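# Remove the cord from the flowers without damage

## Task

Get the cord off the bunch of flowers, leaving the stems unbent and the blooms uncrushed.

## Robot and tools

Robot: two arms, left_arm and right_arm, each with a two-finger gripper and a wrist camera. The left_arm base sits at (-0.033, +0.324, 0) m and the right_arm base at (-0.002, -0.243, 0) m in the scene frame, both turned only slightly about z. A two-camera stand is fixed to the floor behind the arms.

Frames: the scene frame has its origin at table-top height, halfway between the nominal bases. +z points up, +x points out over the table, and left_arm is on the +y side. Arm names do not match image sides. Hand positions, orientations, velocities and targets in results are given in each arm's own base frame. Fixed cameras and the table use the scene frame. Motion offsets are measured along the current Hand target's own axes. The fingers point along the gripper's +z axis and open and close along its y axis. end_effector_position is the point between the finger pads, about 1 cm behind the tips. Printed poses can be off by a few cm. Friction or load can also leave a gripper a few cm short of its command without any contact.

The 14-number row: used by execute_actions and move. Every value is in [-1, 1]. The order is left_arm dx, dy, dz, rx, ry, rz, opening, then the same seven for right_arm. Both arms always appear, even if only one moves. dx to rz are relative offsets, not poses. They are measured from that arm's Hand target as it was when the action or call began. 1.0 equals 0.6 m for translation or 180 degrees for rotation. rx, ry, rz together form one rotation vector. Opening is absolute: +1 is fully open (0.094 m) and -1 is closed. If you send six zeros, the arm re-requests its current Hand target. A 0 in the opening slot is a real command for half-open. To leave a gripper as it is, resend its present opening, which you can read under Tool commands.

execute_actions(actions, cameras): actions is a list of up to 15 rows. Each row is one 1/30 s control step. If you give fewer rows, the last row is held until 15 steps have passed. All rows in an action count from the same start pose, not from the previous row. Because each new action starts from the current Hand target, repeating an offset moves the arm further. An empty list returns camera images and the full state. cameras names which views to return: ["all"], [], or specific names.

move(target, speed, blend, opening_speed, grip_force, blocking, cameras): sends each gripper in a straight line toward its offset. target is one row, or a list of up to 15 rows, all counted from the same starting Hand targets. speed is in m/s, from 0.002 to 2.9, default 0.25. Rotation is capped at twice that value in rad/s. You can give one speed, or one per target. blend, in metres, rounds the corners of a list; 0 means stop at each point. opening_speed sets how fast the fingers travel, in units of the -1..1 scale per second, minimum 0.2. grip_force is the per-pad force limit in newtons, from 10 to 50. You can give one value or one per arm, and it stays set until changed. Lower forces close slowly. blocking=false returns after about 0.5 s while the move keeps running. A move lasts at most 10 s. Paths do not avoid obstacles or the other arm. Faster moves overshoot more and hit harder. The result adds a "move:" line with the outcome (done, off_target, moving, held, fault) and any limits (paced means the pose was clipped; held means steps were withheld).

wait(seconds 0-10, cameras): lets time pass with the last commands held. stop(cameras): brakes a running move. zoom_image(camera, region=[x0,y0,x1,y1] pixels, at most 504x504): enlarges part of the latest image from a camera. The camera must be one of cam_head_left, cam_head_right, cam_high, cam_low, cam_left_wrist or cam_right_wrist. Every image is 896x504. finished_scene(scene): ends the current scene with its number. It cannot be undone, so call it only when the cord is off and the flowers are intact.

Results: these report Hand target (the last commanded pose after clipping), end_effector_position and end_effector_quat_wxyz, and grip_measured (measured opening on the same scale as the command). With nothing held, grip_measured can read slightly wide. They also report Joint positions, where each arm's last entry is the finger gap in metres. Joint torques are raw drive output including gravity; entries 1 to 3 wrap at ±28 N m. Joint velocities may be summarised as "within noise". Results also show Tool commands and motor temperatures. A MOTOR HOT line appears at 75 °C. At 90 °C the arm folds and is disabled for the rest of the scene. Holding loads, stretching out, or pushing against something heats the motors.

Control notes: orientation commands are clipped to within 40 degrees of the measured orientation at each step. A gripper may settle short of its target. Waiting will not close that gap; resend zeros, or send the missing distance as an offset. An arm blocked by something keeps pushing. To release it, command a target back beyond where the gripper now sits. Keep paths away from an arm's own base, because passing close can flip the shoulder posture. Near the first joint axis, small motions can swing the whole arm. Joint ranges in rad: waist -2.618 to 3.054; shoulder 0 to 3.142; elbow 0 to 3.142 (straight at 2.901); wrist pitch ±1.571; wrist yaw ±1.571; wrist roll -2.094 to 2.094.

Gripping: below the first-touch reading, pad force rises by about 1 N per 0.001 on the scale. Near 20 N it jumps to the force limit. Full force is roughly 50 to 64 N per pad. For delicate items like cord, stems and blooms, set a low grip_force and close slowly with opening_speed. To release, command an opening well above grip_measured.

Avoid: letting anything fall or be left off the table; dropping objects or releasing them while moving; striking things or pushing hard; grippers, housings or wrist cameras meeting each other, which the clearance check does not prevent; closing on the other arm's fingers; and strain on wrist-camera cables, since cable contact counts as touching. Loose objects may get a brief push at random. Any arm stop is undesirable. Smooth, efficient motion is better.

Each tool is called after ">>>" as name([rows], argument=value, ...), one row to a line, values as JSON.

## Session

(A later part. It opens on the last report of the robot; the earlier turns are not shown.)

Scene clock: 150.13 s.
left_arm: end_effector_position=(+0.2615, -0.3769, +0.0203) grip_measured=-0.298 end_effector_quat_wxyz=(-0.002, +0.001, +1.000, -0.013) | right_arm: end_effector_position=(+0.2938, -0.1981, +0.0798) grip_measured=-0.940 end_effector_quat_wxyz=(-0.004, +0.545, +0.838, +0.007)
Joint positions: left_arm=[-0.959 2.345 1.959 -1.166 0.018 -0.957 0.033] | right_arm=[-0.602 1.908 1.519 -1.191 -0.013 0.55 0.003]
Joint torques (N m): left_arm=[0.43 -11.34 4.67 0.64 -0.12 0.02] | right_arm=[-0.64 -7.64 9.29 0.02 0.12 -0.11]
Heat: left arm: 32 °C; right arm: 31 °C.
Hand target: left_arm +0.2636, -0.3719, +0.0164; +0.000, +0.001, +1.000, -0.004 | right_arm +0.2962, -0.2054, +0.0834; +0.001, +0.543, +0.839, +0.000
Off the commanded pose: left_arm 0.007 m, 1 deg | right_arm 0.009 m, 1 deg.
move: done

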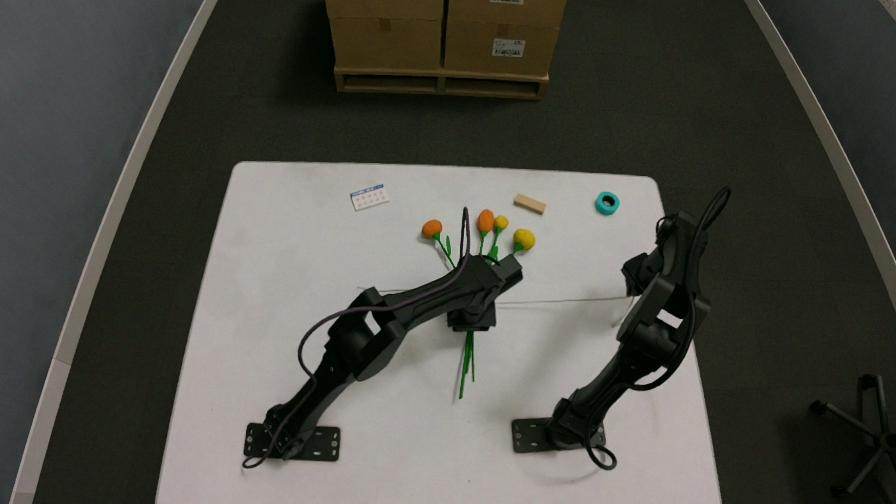

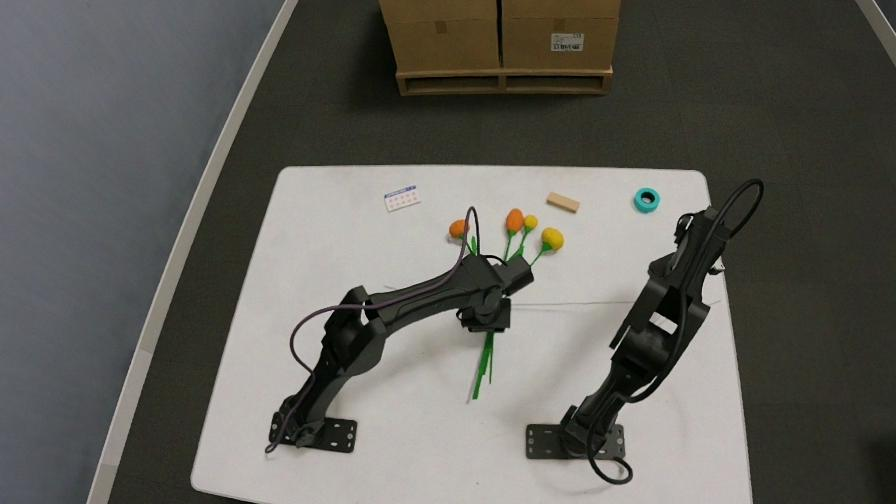

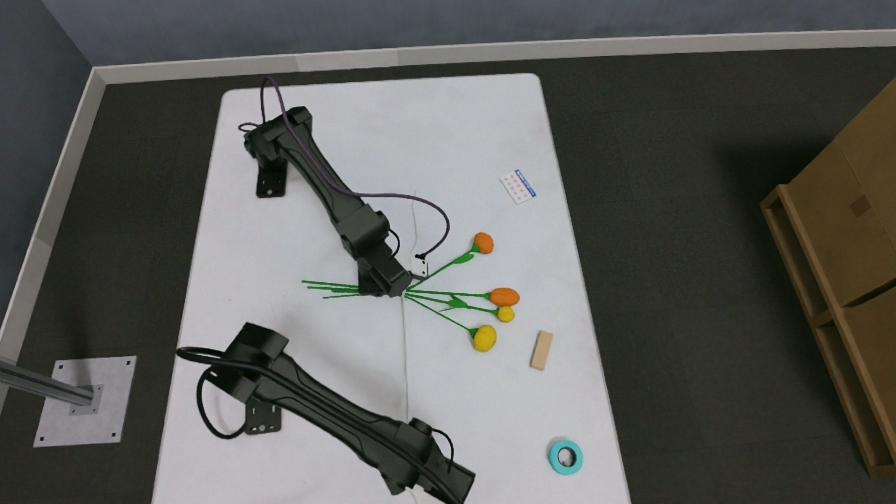

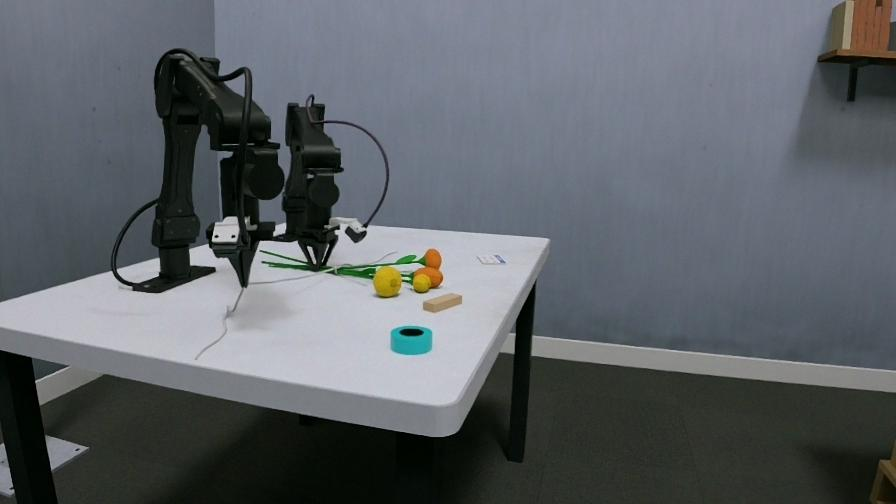

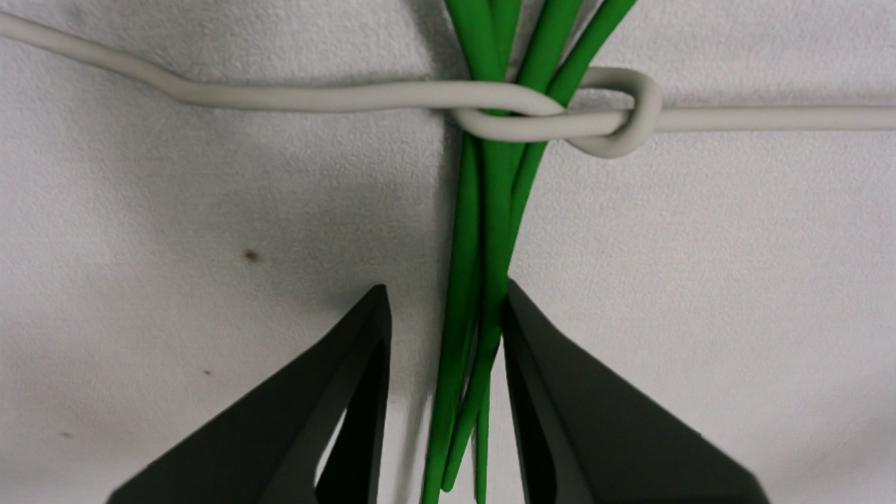

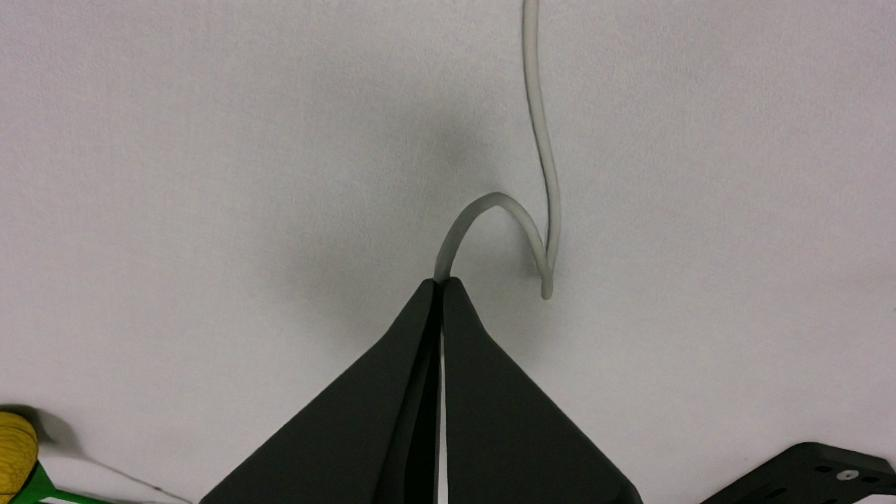

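>>> move(target=[0,0,0,0,0,0,-0.3,-0.41,-0.186,-0.06,0,0,0,-1], speed=0.07, cameras=["all"])

Scene clock: 157.27 s.
left_arm: end_effector_position=(+0.2615, -0.3769, +0.0203) grip_measured=-0.298 end_effector_quat_wxyz=(-0.002, +0.002, +1.000, -0.013) | right_arm: end_effector_position=(+0.2935, -0.4641, +0.1171) grip_measured=-0.940 end_effector_quat_wxyz=(+0.134, +0.540, +0.829, -0.055)
Joint positions: left_arm=[-0.959 2.345 1.959 -1.166 0.018 -0.956 0.033] | right_arm=[-1.013 2.631 2.84 -1.49 -0.013 0.145 0.003]
Joint torques (N m): left_arm=[0.46 -11.36 4.71 0.64 -0.11 0.02] | right_arm=[-0.68 -11.58 9.25 0.97 0.06 -0.13]
Heat: left arm: 32 °C; right arm: 31 °C.
Hand target: left_arm +0.2636, -0.3719, +0.0164; +0.000, +0.001, +1.000, -0.004 | right_arm +0.2948, -0.4755, +0.1198; +0.001, +0.544, +0.839, +0.000
Off the commanded pose: left_arm 0.007 m, 1 deg | right_arm 0.012 m, 16 deg.
elbow stopped short (right arm): the move would have taken joint 3 (elbow) straighter than the controller allows.
move: off_target (right_arm)

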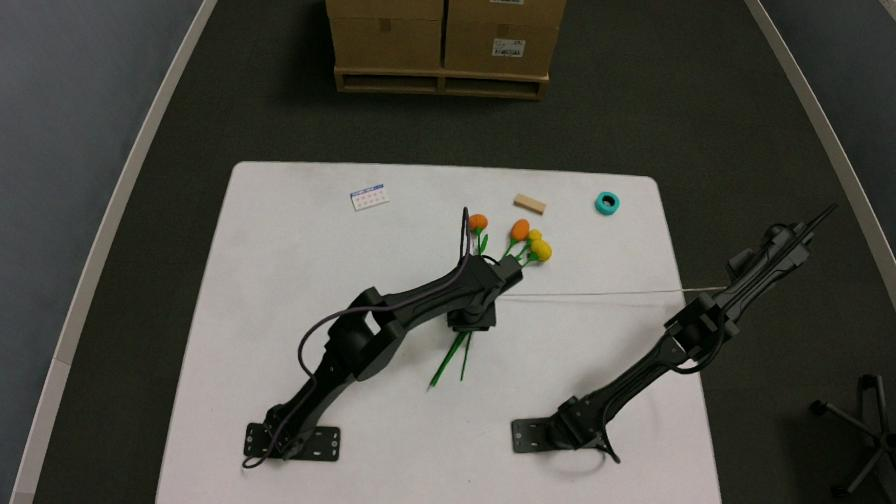

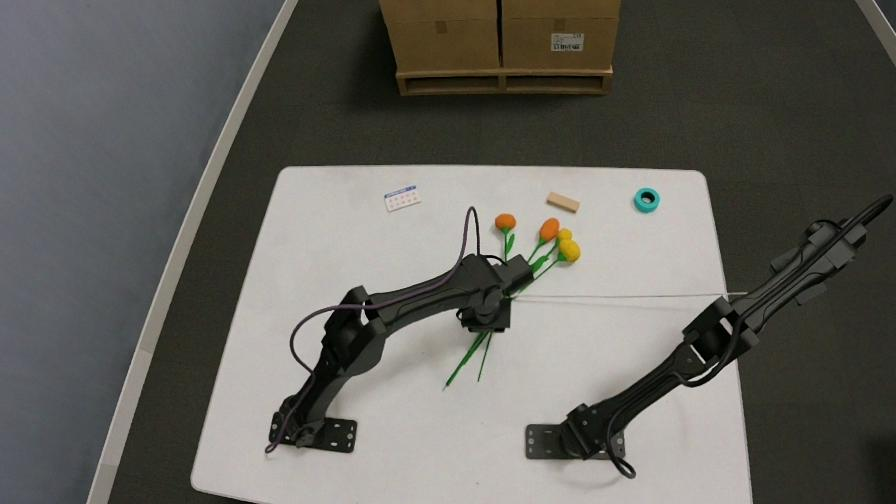

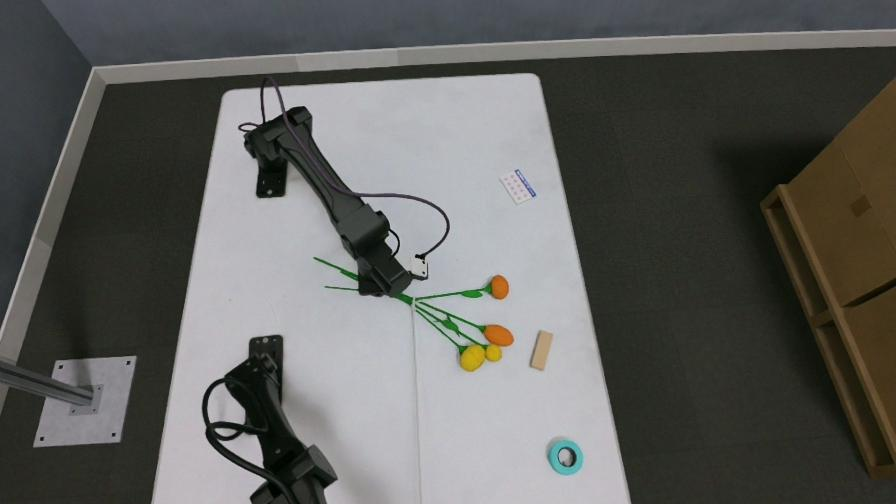

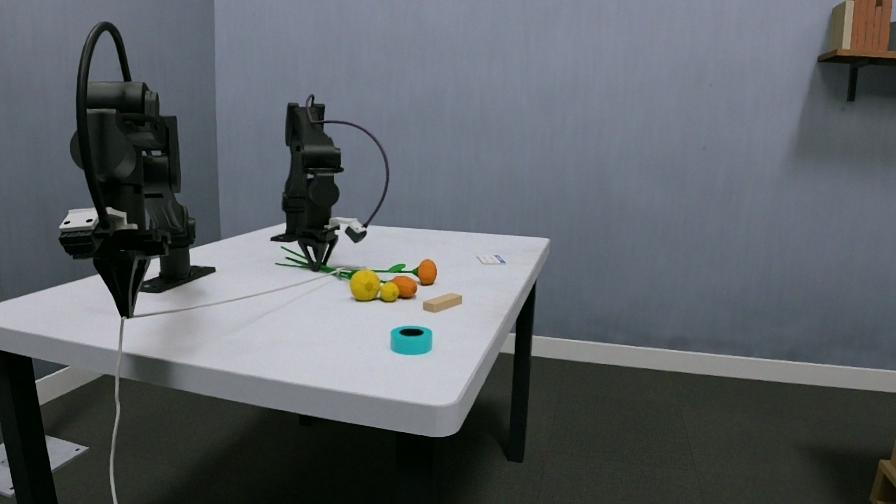

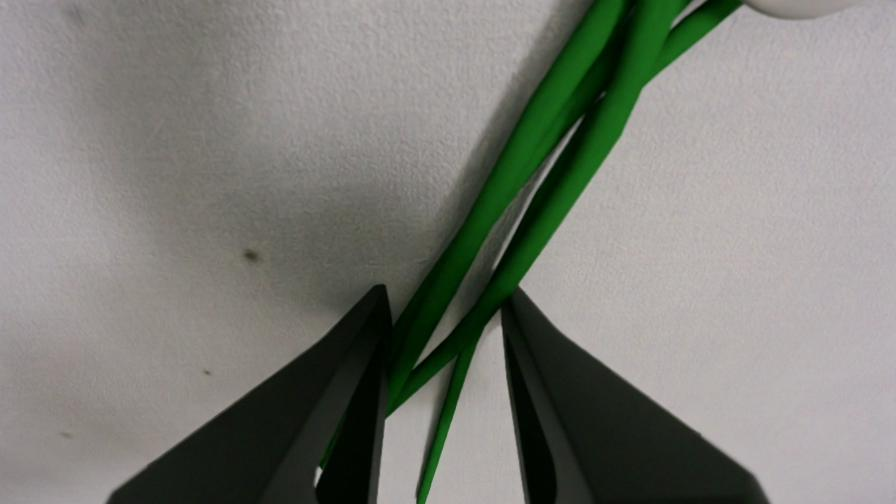

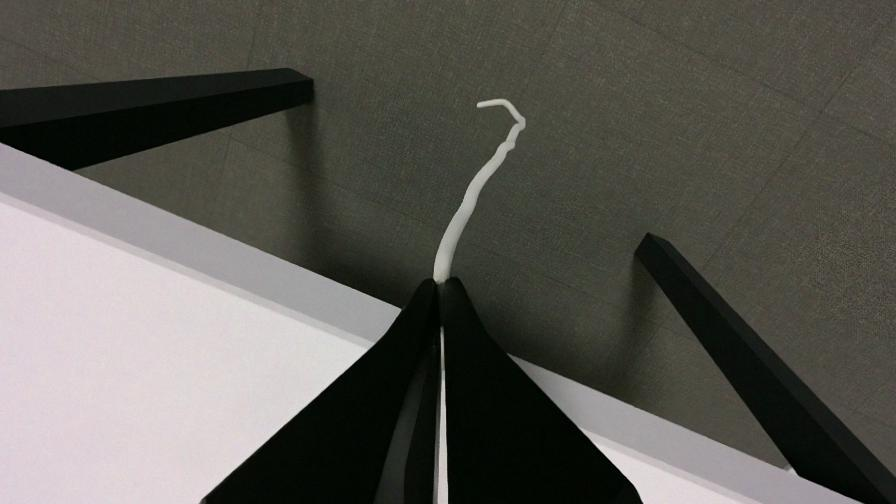

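>>> move(target=[0,0,0,0,0,0,-0.3,0.1,0.045,0,0,0,0,-1], speed=0.1)

>>> move([
  [0,0,0,0,0,0,0,0.1,0.045,0.0,0,0,0,-1],
  [0,0,-0.15,0,0,0,0.2,0.1,0.045,0,0,0,0,-1],
  [-0.4,0.3,-0.15,0,0,0,0.2,0.1,0.045,0,0,0,0,-1],
], speed=0.15, cameras=["cam_head_left","cam_left_wrist","cam_low"])

>>> zoom_image(camera="cam_head_left", region=[420, 200, 580, 320])

Scene clock: 164.03 s.
left_arm: end_effector_position=(+0.2615, -0.3769, +0.0203) grip_measured=-0.298 end_effector_quat_wxyz=(-0.002, +0.002, +1.000, -0.013) | right_arm: end_effector_position=(+0.2941, -0.4120, +0.0974) grip_measured=-0.940 end_effector_quat_wxyz=(+0.051, +0.541, +0.839, -0.017)
Joint positions: left_arm=[-0.959 2.345 1.959 -1.166 0.018 -0.956 0.033] | right_arm=[-0.955 2.571 2.675 -1.568 -0.006 0.19 0.003]
Joint torques (N m): left_arm=[0.42 -11.33 4.7 0.64 -0.11 0.01] | right_arm=[0.58 -16.03 6.2 0.25 0.04 0.1]
Heat: left arm: 32 °C; right arm: 31 °C.
Hand target: left_arm +0.2636, -0.3719, +0.0164; +0.000, +0.001, +1.000, -0.004 | right_arm +0.2949, -0.4097, +0.1198; +0.002, +0.544, +0.839, +0.000
Off the commanded pose: left_arm 0.007 m, 1 deg | right_arm 0.022 m, 6 deg.
elbow stopped short (right arm): the move would have taken joint 3 (elbow) straighter than the controller allows.
joint sent to its limit (right arm) — joint 4 (wrist pitch), lower limit. The joint targets are off in orientation, not in position.
move: off_target (right_arm)

Scene clock: 169.80 s.
left_arm: end_effector_position=(+0.4964, -0.1854, +0.1108) grip_measured=+0.198 end_effector_quat_wxyz=(+0.095, -0.008, +0.994, -0.044) | right_arm: end_effector_position=(+0.2976, -0.3428, +0.1015) grip_measured=-0.940 end_effector_quat_wxyz=(-0.011, +0.537, +0.843, +0.006)
Joint positions: left_arm=[-0.354 2.631 2.834 -1.566 0.014 -0.371 0.056] | right_arm=[-0.86 2.396 2.373 -1.572 -0.004 0.275 0.003]
Joint torques (N m): left_arm=[-0.72 -10.7 7.46 1.12 -0.04 0.07] | right_arm=[-0.4 -14.87 6.15 0.03 0.03 0.09]
Heat: left arm: 33 °C; right arm: 32 °C.
Hand target: left_arm +0.5041, -0.1916, +0.1045; -0.001, +0.001, +1.000, -0.004 | right_arm +0.2951, -0.3439, +0.1197; +0.002, +0.544, +0.839, +0.000
Off the commanded pose: left_arm 0.012 m, 12 deg | right_arm 0.018 m, 2 deg.
elbow stopped short (left arm): the move would have taken joint 3 (elbow) straighter than the controller allows.
joint sent to its limit (right arm) — joint 4 (wrist pitch), lower limit. The joint targets still meet the commanded pose.
move: off_target (left_arm, right_arm)
Images, in order (width x height): cam_head_left 896x504, cam_low 896x504, cam_left_wrist 896x504.

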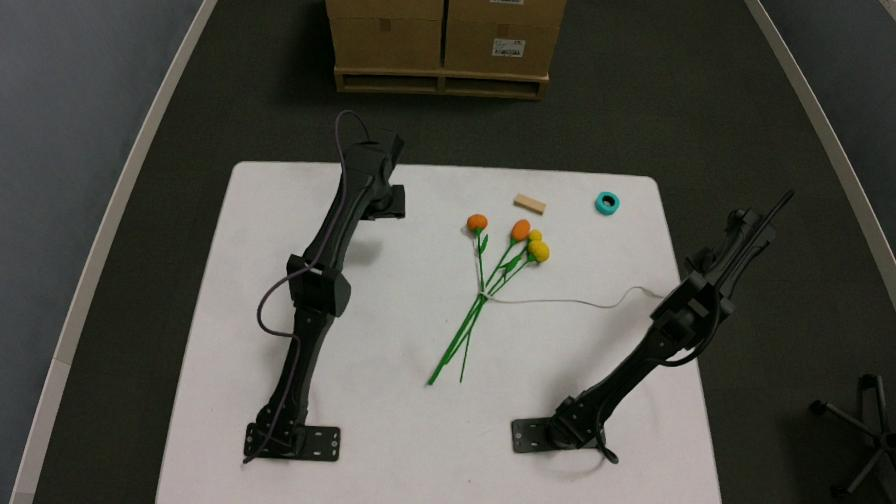

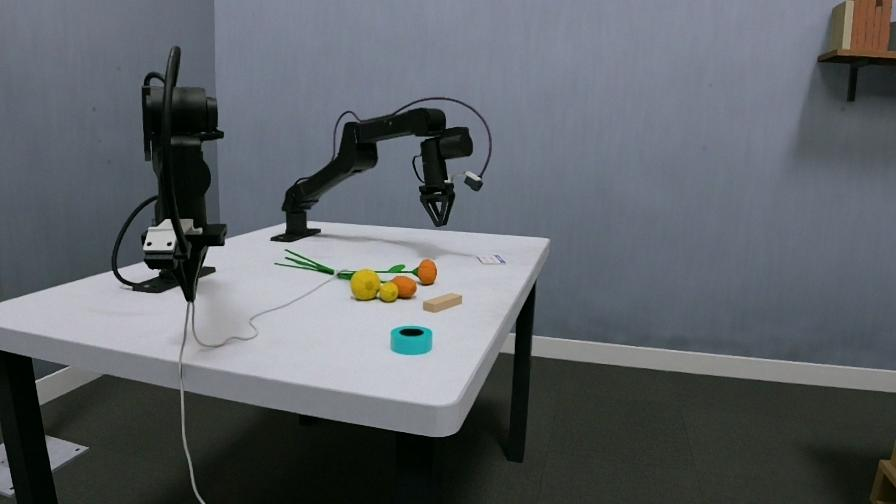

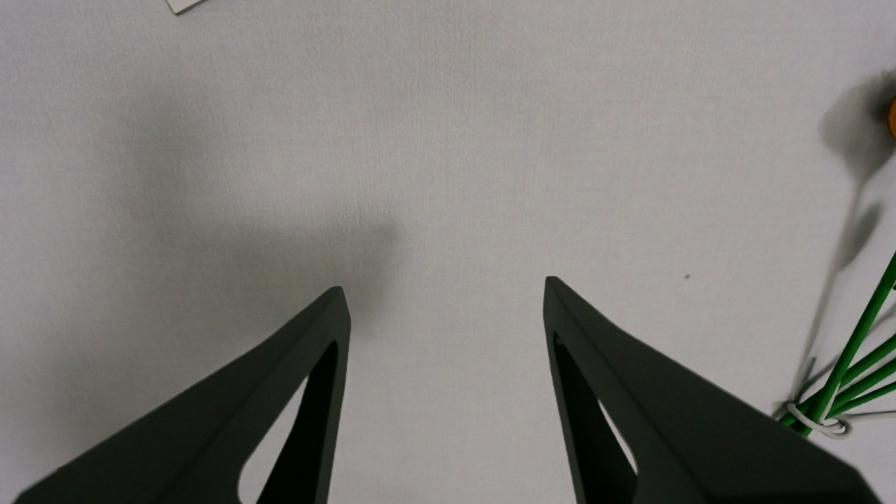

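Scaled by 3.150 from the camera's 896x504 image, which has a finer 1280x720 frame.

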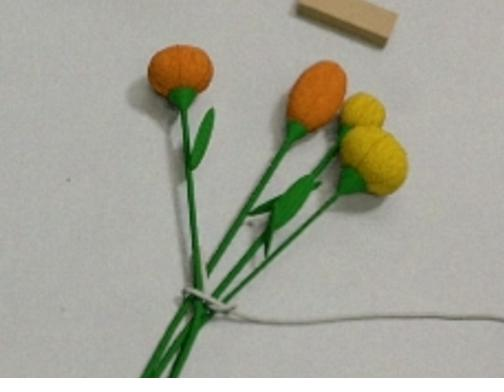

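>>> zoom_image(camera="cam_head_left", region=[460, 270, 510, 310])

>>> zoom_image(camera="cam_left_wrist", region=[736, 344, 896, 464])

>>> execute_actions(actions=[], cameras=["cam_head_right"])

>>> zoom_image(camera="cam_head_right", region=[480, 250, 550, 310])

Scaled by 10.080 from the camera's 896x504 image, which has a finer 1280x720 frame.

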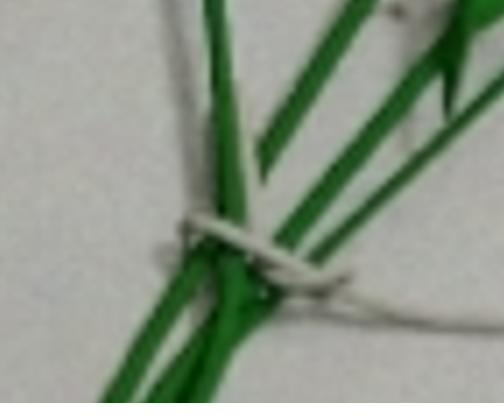

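Scaled by 3.150 from the camera's 896x504 image, which has a finer 1280x720 frame.

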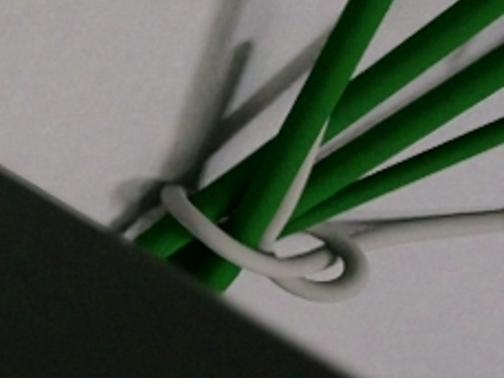

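Scene clock: 173.33 s.
left_arm: end_effector_position=(+0.4964, -0.1854, +0.1108) grip_measured=+0.198 end_effector_quat_wxyz=(+0.095, -0.007, +0.995, -0.044) | right_arm: end_effector_position=(+0.2976, -0.3428, +0.1015) grip_measured=-0.940 end_effector_quat_wxyz=(-0.011, +0.537, +0.843, +0.006)
Joint positions: left_arm=[-0.354 2.631 2.834 -1.566 0.014 -0.371 0.056] | right_arm=[-0.86 2.396 2.373 -1.572 -0.004 0.275 0.003]
Joint velocities: within noise
Joint torques (N m): left_arm=[-0.68 -10.74 7.49 1.13 -0.03 0.05] | right_arm=[-0.43 -14.83 6.13 0.04 0.03 0.1]
Motor temperatures (°C): left_arm=[24 33 31 23 23 24 23] | right_arm=[26 32 29 25 25 25 28]
Heat: left arm: 33 °C; right arm: 32 °C.
Hand target: left_arm +0.5041, -0.1916, +0.1045; -0.001, +0.001, +1.000, -0.004 | right_arm +0.2951, -0.3439, +0.1197; +0.002, +0.544, +0.839, +0.000
Tool commands: left_gripper/opening=+0.2 right_gripper/opening=-1.0
Off the commanded pose: left_arm 0.012 m, 12 deg | right_arm 0.018 m, 2 deg.
Images, in order (width x height): cam_head_right 896x504.

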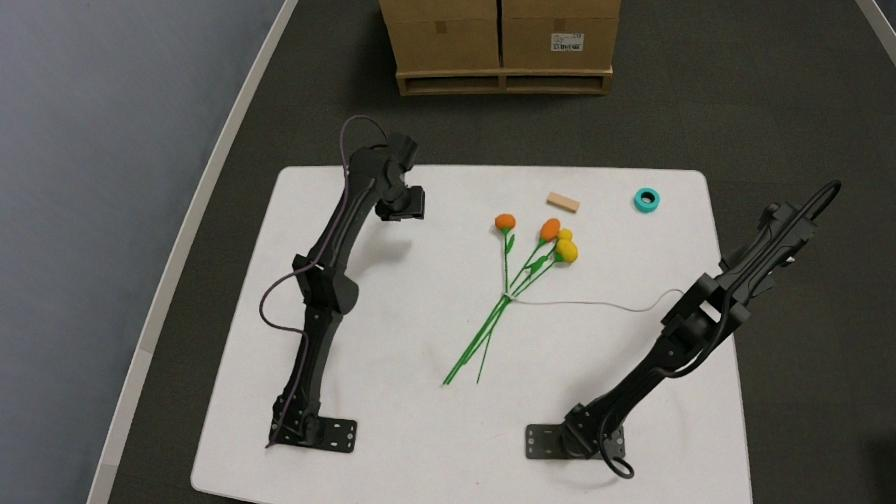

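Scaled by 7.200 from the camera's 896x504 image, which has a finer 1280x720 frame.

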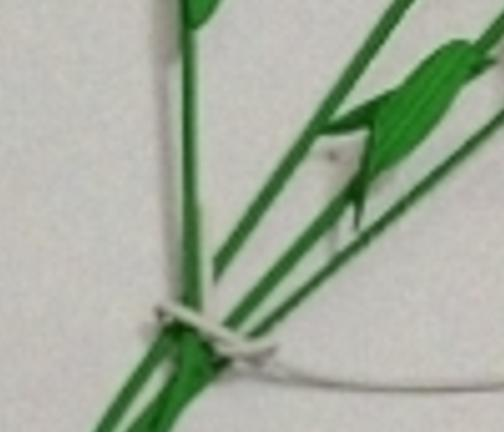

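>>> move(target=[0,0,0,0,0,0,0.2,-0.2,-0.09,0.05,0,0,0,-1], speed=0.2, cameras=["cam_head_left","cam_head_right"])

>>> zoom_image(camera="cam_head_left", region=[440, 200, 600, 320])

Scene clock: 179.67 s.
left_arm: end_effector_position=(+0.4960, -0.1865, +0.1108) grip_measured=+0.198 end_effector_quat_wxyz=(+0.095, -0.006, +0.995, -0.044) | right_arm: end_effector_position=(+0.2898, -0.4678, +0.0860) grip_measured=-0.940 end_effector_quat_wxyz=(+0.109, +0.545, +0.830, -0.049)
Joint positions: left_arm=[-0.357 2.631 2.834 -1.566 0.014 -0.37 0.056] | right_arm=[-1.019 2.691 2.841 -1.481 -0.004 0.143 0.003]
Joint torques (N m): left_arm=[-0.5 -10.7 7.45 1.11 -0.05 0.05] | right_arm=[0.14 -12.16 9.28 0.83 0.01 -0.14]
Heat: left arm: 33 °C; right arm: 33 °C.
Hand target: left_arm +0.5040, -0.1916, +0.1045; -0.001, +0.001, +1.000, -0.004 | right_arm +0.2950, -0.4756, +0.0900; +0.002, +0.544, +0.839, +0.000
Off the commanded pose: left_arm 0.011 m, 12 deg | right_arm 0.010 m, 14 deg.
elbow stopped short (left arm): the move would have taken joint 3 (elbow) straighter than the controller allows.
elbow stopped short (right arm): the move would have taken joint 3 (elbow) straighter than the controller allows.
move: off_target (left_arm, right_arm)
Images, in order (width x height): cam_head_left 896x504, cam_head_right 896x504.

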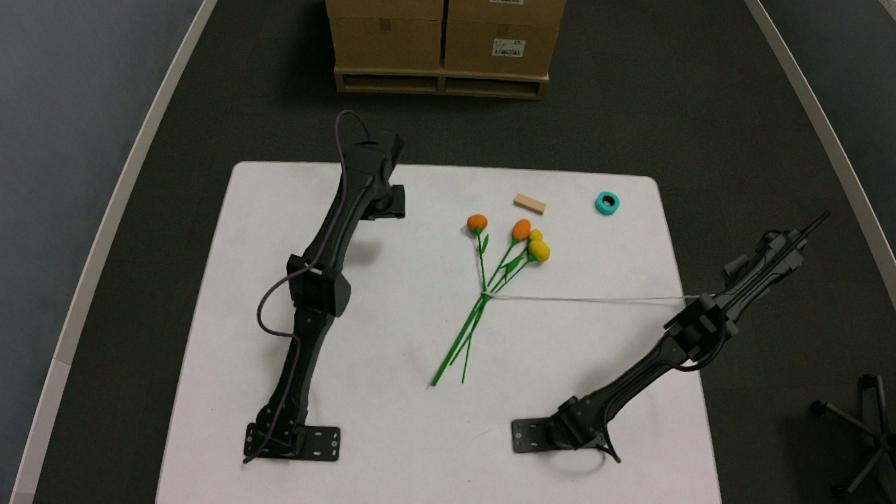

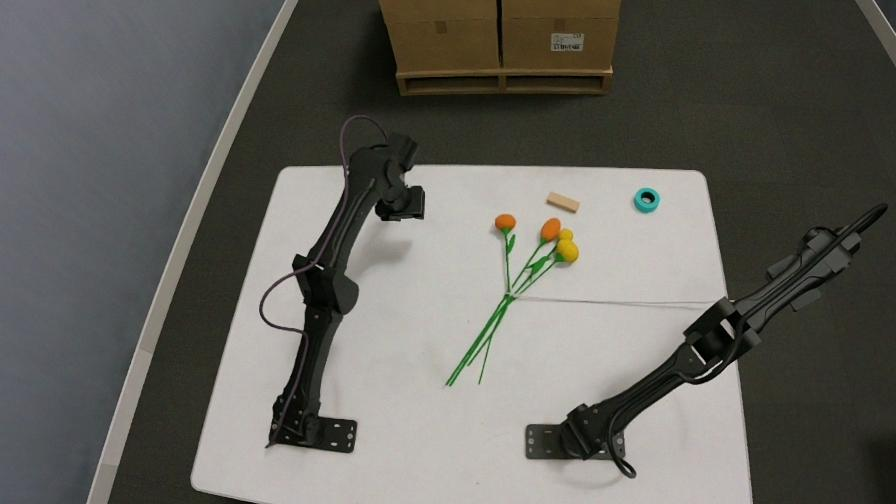

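Scaled by 3.150 from the camera's 896x504 image, which has a finer 1280x720 frame.

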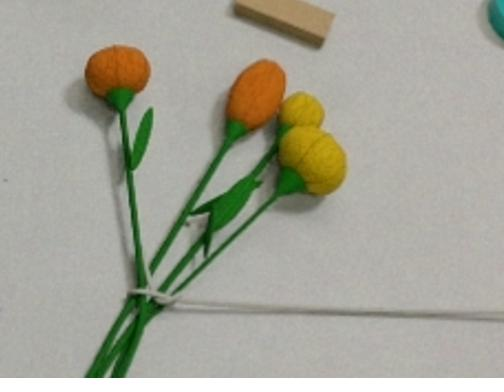

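>>> move(target=[0,0,0,0,0,0,0.2,0.012,-0.232,0,0,0,0,-1], speed=0.15, cameras=["cam_head_left","cam_high"])

>>> zoom_image(camera="cam_head_left", region=[440, 200, 600, 320])

Scene clock: 184.53 s.
left_arm: end_effector_position=(+0.4960, -0.1865, +0.1108) grip_measured=+0.198 end_effector_quat_wxyz=(+0.095, -0.006, +0.995, -0.044) | right_arm: end_effector_position=(+0.1624, -0.5216, +0.0850) grip_measured=-0.940 end_effector_quat_wxyz=(+0.089, +0.547, +0.830, -0.067)
Joint positions: left_arm=[-0.357 2.631 2.834 -1.566 0.014 -0.37 0.056] | right_arm=[-1.274 2.691 2.841 -1.497 -0.011 -0.107 0.003]
Joint torques (N m): left_arm=[-0.53 -10.69 7.47 1.11 -0.04 0.07] | right_arm=[0.51 -12.42 9.21 0.56 0.06 -0.13]
Heat: left arm: 33 °C; right arm: 33 °C.
Hand target: left_arm +0.5040, -0.1916, +0.1045; -0.001, +0.001, +1.000, -0.004 | right_arm +0.1650, -0.5259, +0.0898; +0.002, +0.544, +0.839, +0.000
Off the commanded pose: left_arm 0.011 m, 12 deg | right_arm 0.007 m, 13 deg.
elbow stopped short (left arm): the move would have taken joint 3 (elbow) straighter than the controller allows.
elbow stopped short (right arm): the move would have taken joint 3 (elbow) straighter than the controller allows.
move: off_target (left_arm, right_arm)
Images, in order (width x height): cam_head_left 896x504, cam_high 896x504.

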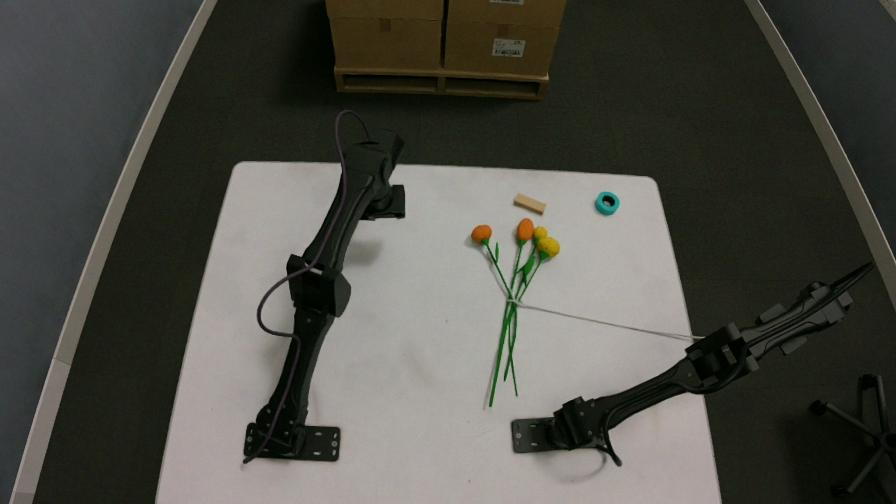

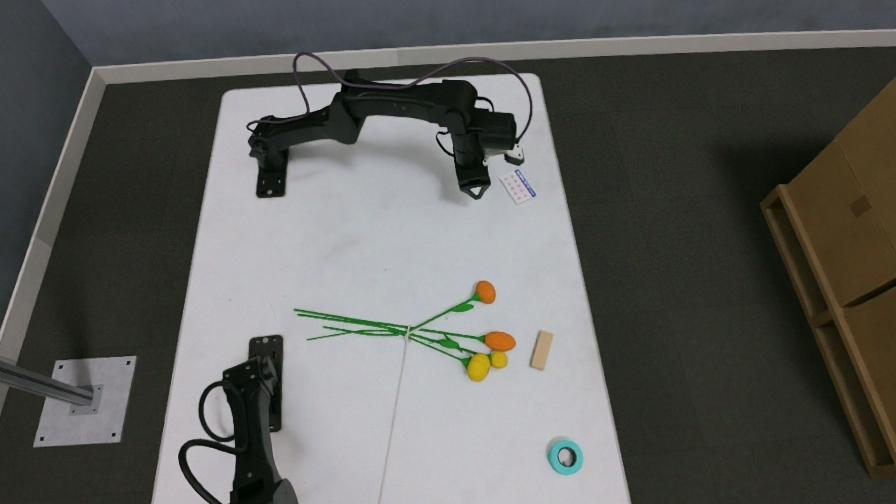

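Scaled by 3.150 from the camera's 896x504 image, which has a finer 1280x720 frame.

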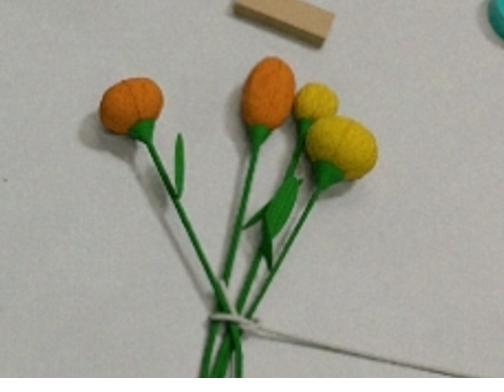

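>>> move(target=[0.365,-0.497,-0.033,0,0,0,0.2,0,0,0,0,0,0,-1], cameras=["cam_left_wrist","cam_head_left"])

Scene clock: 192.07 s.
left_arm: end_effector_position=(+0.2790, -0.4835, +0.1204) grip_measured=+0.198 end_effector_quat_wxyz=(+0.080, +0.004, +0.986, -0.143) | right_arm: end_effector_position=(+0.1624, -0.5217, +0.0850) grip_measured=-0.940 end_effector_quat_wxyz=(+0.089, +0.547, +0.830, -0.067)
Joint positions: left_arm=[-1.047 2.631 2.841 -1.452 0.006 -1.04 0.056] | right_arm=[-1.274 2.691 2.841 -1.497 -0.01 -0.108 0.003]
Joint torques (N m): left_arm=[0.28 -12.83 7.1 1.29 -0.02 -0.06] | right_arm=[0.49 -12.4 9.2 0.56 0.07 -0.13]
Heat: left arm: 33 °C; right arm: 34 °C.
Hand target: left_arm +0.2845, -0.4892, +0.1272; +0.000, +0.001, +1.000, -0.004 | right_arm +0.1650, -0.5259, +0.0898; +0.002, +0.544, +0.839, +0.000
Off the commanded pose: left_arm 0.010 m, 18 deg | right_arm 0.007 m, 13 deg.
elbow stopped short (right arm): the move would have taken joint 3 (elbow) straighter than the controller allows.
elbow stopped short (left arm): the move would have taken joint 3 (elbow) straighter than the controller allows.
move: off_target (left_arm, right_arm)
Images, in order (width x height): cam_head_left 896x504, cam_left_wrist 896x504.

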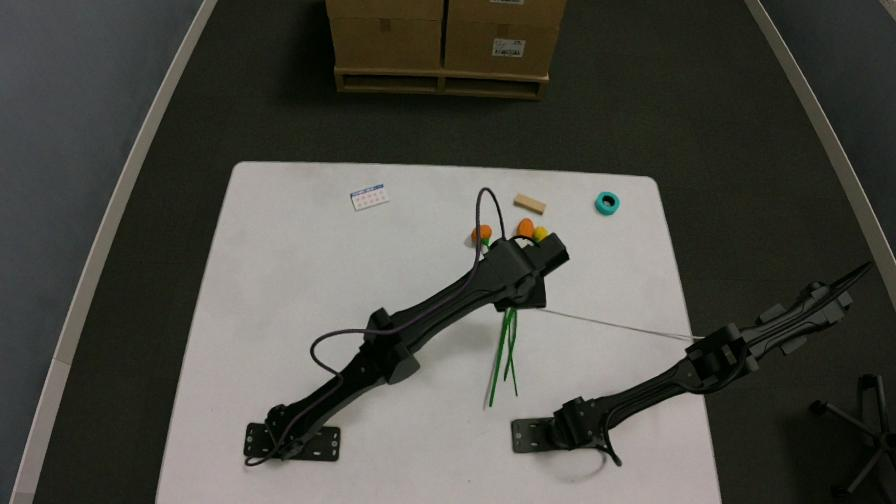

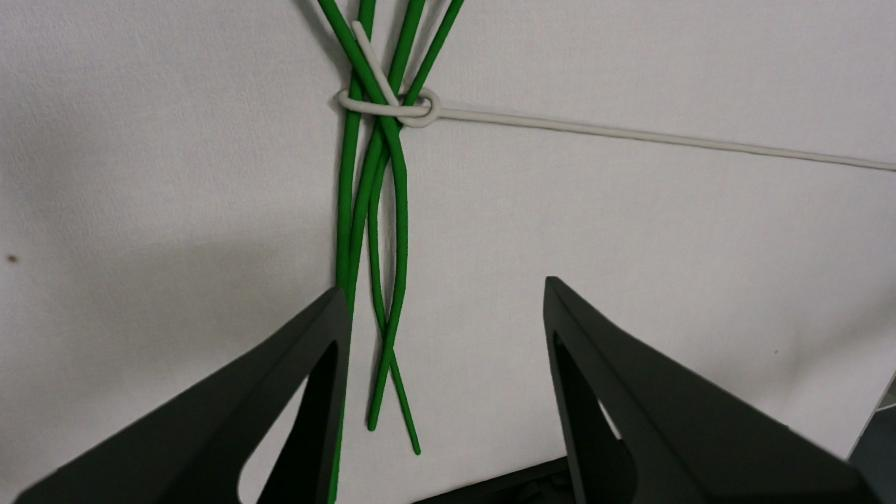

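>>> move(target=[-0.01,0.045,0.12,0,0,0,0.4,0,0,0,0,0,0,-1], speed=0.15, cameras=["cam_left_wrist"])

Scene clock: 195.80 s.
left_arm: end_effector_position=(+0.2872, -0.4648, +0.0639) grip_measured=+0.398 end_effector_quat_wxyz=(+0.045, +0.000, +0.995, -0.083) | right_arm: end_effector_position=(+0.1624, -0.5217, +0.0850) grip_measured=-0.940 end_effector_quat_wxyz=(+0.089, +0.547, +0.830, -0.067)
Joint positions: left_arm=[-1.015 2.732 2.841 -1.49 0.011 -1.017 0.066] | right_arm=[-1.274 2.691 2.841 -1.497 -0.01 -0.108 0.003]
Joint torques (N m): left_arm=[0.51 -11.38 7.13 0.79 -0.05 0.03] | right_arm=[0.47 -12.4 9.24 0.56 0.06 -0.12]
Heat: left arm: 34 °C; right arm: 35 °C.
Hand target: left_arm +0.2904, -0.4628, +0.0549; -0.001, +0.001, +1.000, -0.004 | right_arm +0.1650, -0.5259, +0.0898; +0.002, +0.544, +0.839, +0.000
Off the commanded pose: left_arm 0.010 m, 10 deg | right_arm 0.007 m, 13 deg.
elbow stopped short (left arm): the move would have taken joint 3 (elbow) straighter than the controller allows.
elbow stopped short (right arm): the move would have taken joint 3 (elbow) straighter than the controller allows.
move: off_target (left_arm, right_arm)
Images, in order (width x height): cam_left_wrist 896x504.

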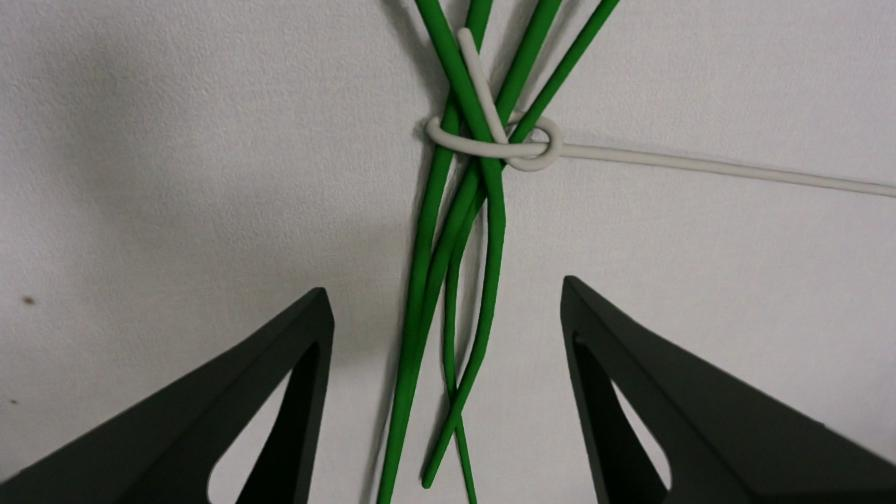

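>>> move([
  [-0.03,0,0.062,0,0,0,0.4,0,0,0,0,0,0,-1],
  [-0.03,0,0.062,0,0,0,-0.2,0,0,0,0,0,0,-1],
], speed=0.1, opening_speed=0.8, cameras=["cam_left_wrist"])

Scene clock: 200.67 s.
left_arm: end_effector_position=(+0.3027, -0.4623, +0.0274) grip_measured=-0.198 end_effector_quat_wxyz=(+0.039, +0.000, +0.997, -0.072) | right_arm: end_effector_position=(+0.1624, -0.5217, +0.0850) grip_measured=-0.940 end_effector_quat_wxyz=(+0.089, +0.547, +0.830, -0.067)
Joint positions: left_arm=[-0.988 2.805 2.841 -1.443 0.014 -0.989 0.038] | right_arm=[-1.274 2.691 2.841 -1.497 -0.01 -0.108 0.003]
Joint torques (N m): left_arm=[0.5 -11.56 7.21 0.95 -0.07 0.04] | right_arm=[0.46 -12.44 9.2 0.58 0.07 -0.13]
Heat: left arm: 34 °C; right arm: 35 °C.
Hand target: left_arm +0.3084, -0.4632, +0.0177; -0.001, +0.001, +1.000, -0.004 | right_arm +0.1650, -0.5259, +0.0898; +0.002, +0.544, +0.839, +0.000
Off the commanded pose: left_arm 0.011 m, 9 deg | right_arm 0.007 m, 13 deg.
elbow stopped short (left arm): the move would have taken joint 3 (elbow) straighter than the controller allows.
elbow stopped short (right arm): the move would have taken joint 3 (elbow) straighter than the controller allows.
move: off_target (left_arm, right_arm); target 2's new opening was sent with left_arm's hand 0.012 m and 8 deg from that target
Images, in order (width x height): cam_left_wrist 896x504.

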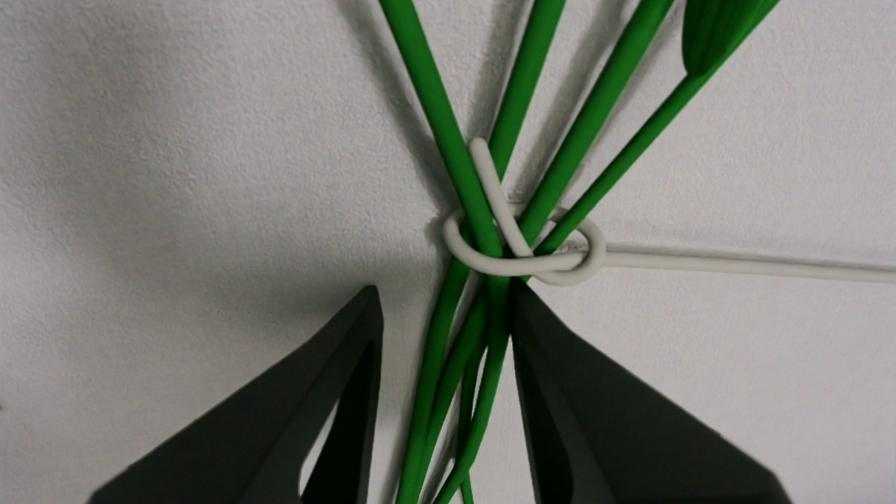

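>>> move([
  [0.005,0,0.015,0,0,0,-0.2,0,0,0,0,0,0,-1],
  [0.005,0.15,0.015,0,0,0,-0.2,0,0,0,0,0,0,-1],
], speed=0.08, cameras=["cam_left_wrist","cam_head_left","cam_low"])

Scene clock: 205.73 s.
left_arm: end_effector_position=(+0.3038, -0.4063, +0.0211) grip_measured=-0.198 end_effector_quat_wxyz=(+0.002, +0.010, +0.998, -0.062) | right_arm: end_effector_position=(+0.1617, -0.5161, +0.0839) grip_measured=-0.940 end_effector_quat_wxyz=(+0.081, +0.547, +0.831, -0.060)
Joint positions: left_arm=[-0.904 2.494 2.222 -1.2 0.074 -0.887 0.038] | right_arm=[-1.273 2.691 2.841 -1.52 -0.011 -0.108 0.003]
Joint torques (N m): left_arm=[1.69 -12.64 2.71 0.3 -0.55 0.04] | right_arm=[0.32 -12.34 9.18 0.8 0.06 -0.12]
Heat: left arm: 35 °C; right arm: 36 °C.
Hand target: left_arm +0.3057, -0.3731, +0.0080; +0.000, +0.001, +1.000, -0.004 | right_arm +0.1649, -0.5260, +0.0897; +0.002, +0.544, +0.839, +0.000
Off the commanded pose: left_arm 0.036 m, 7 deg | right_arm 0.012 m, 11 deg.
elbow stopped short (left arm): the move would have taken joint 3 (elbow) straighter than the controller allows.
elbow stopped short (right arm): the move would have taken joint 3 (elbow) straighter than the controller allows.
move: off_target (left_arm, right_arm)
Images, in order (width x height): cam_head_left 896x504, cam_low 896x504, cam_left_wrist 896x504.

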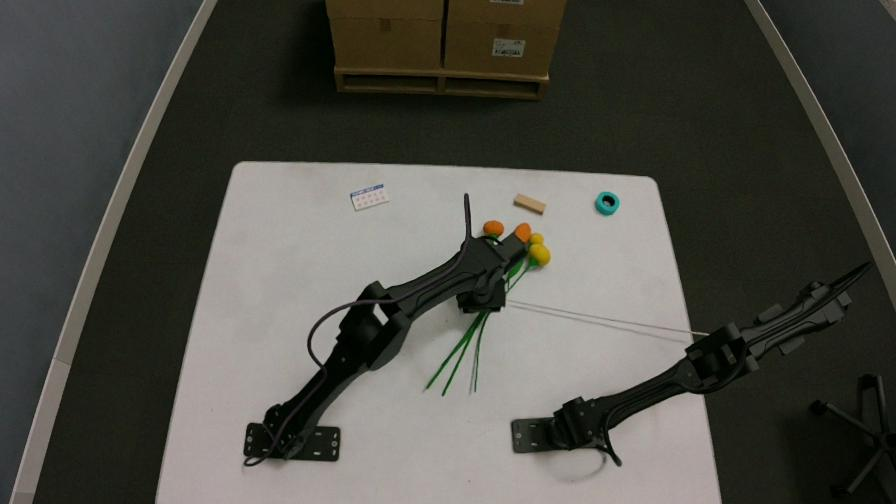

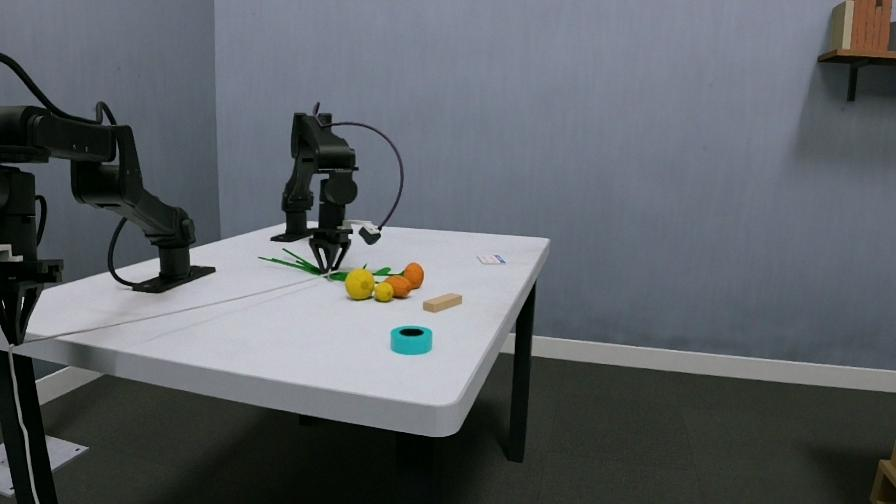

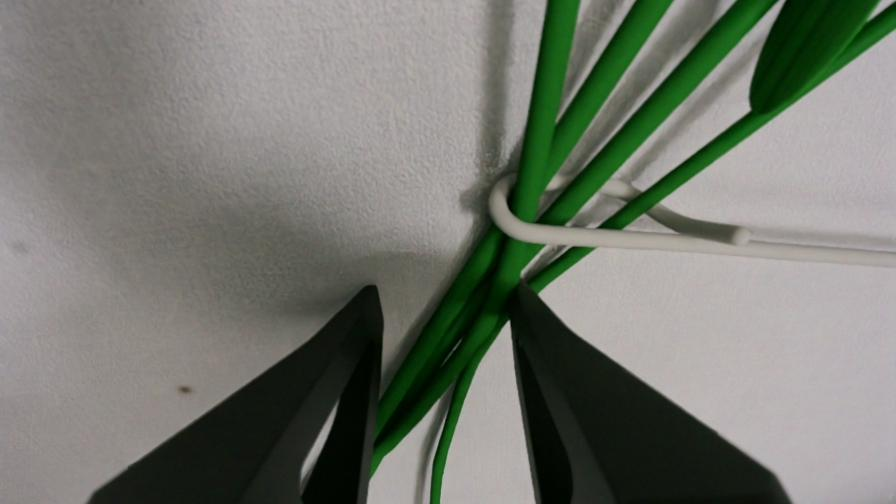

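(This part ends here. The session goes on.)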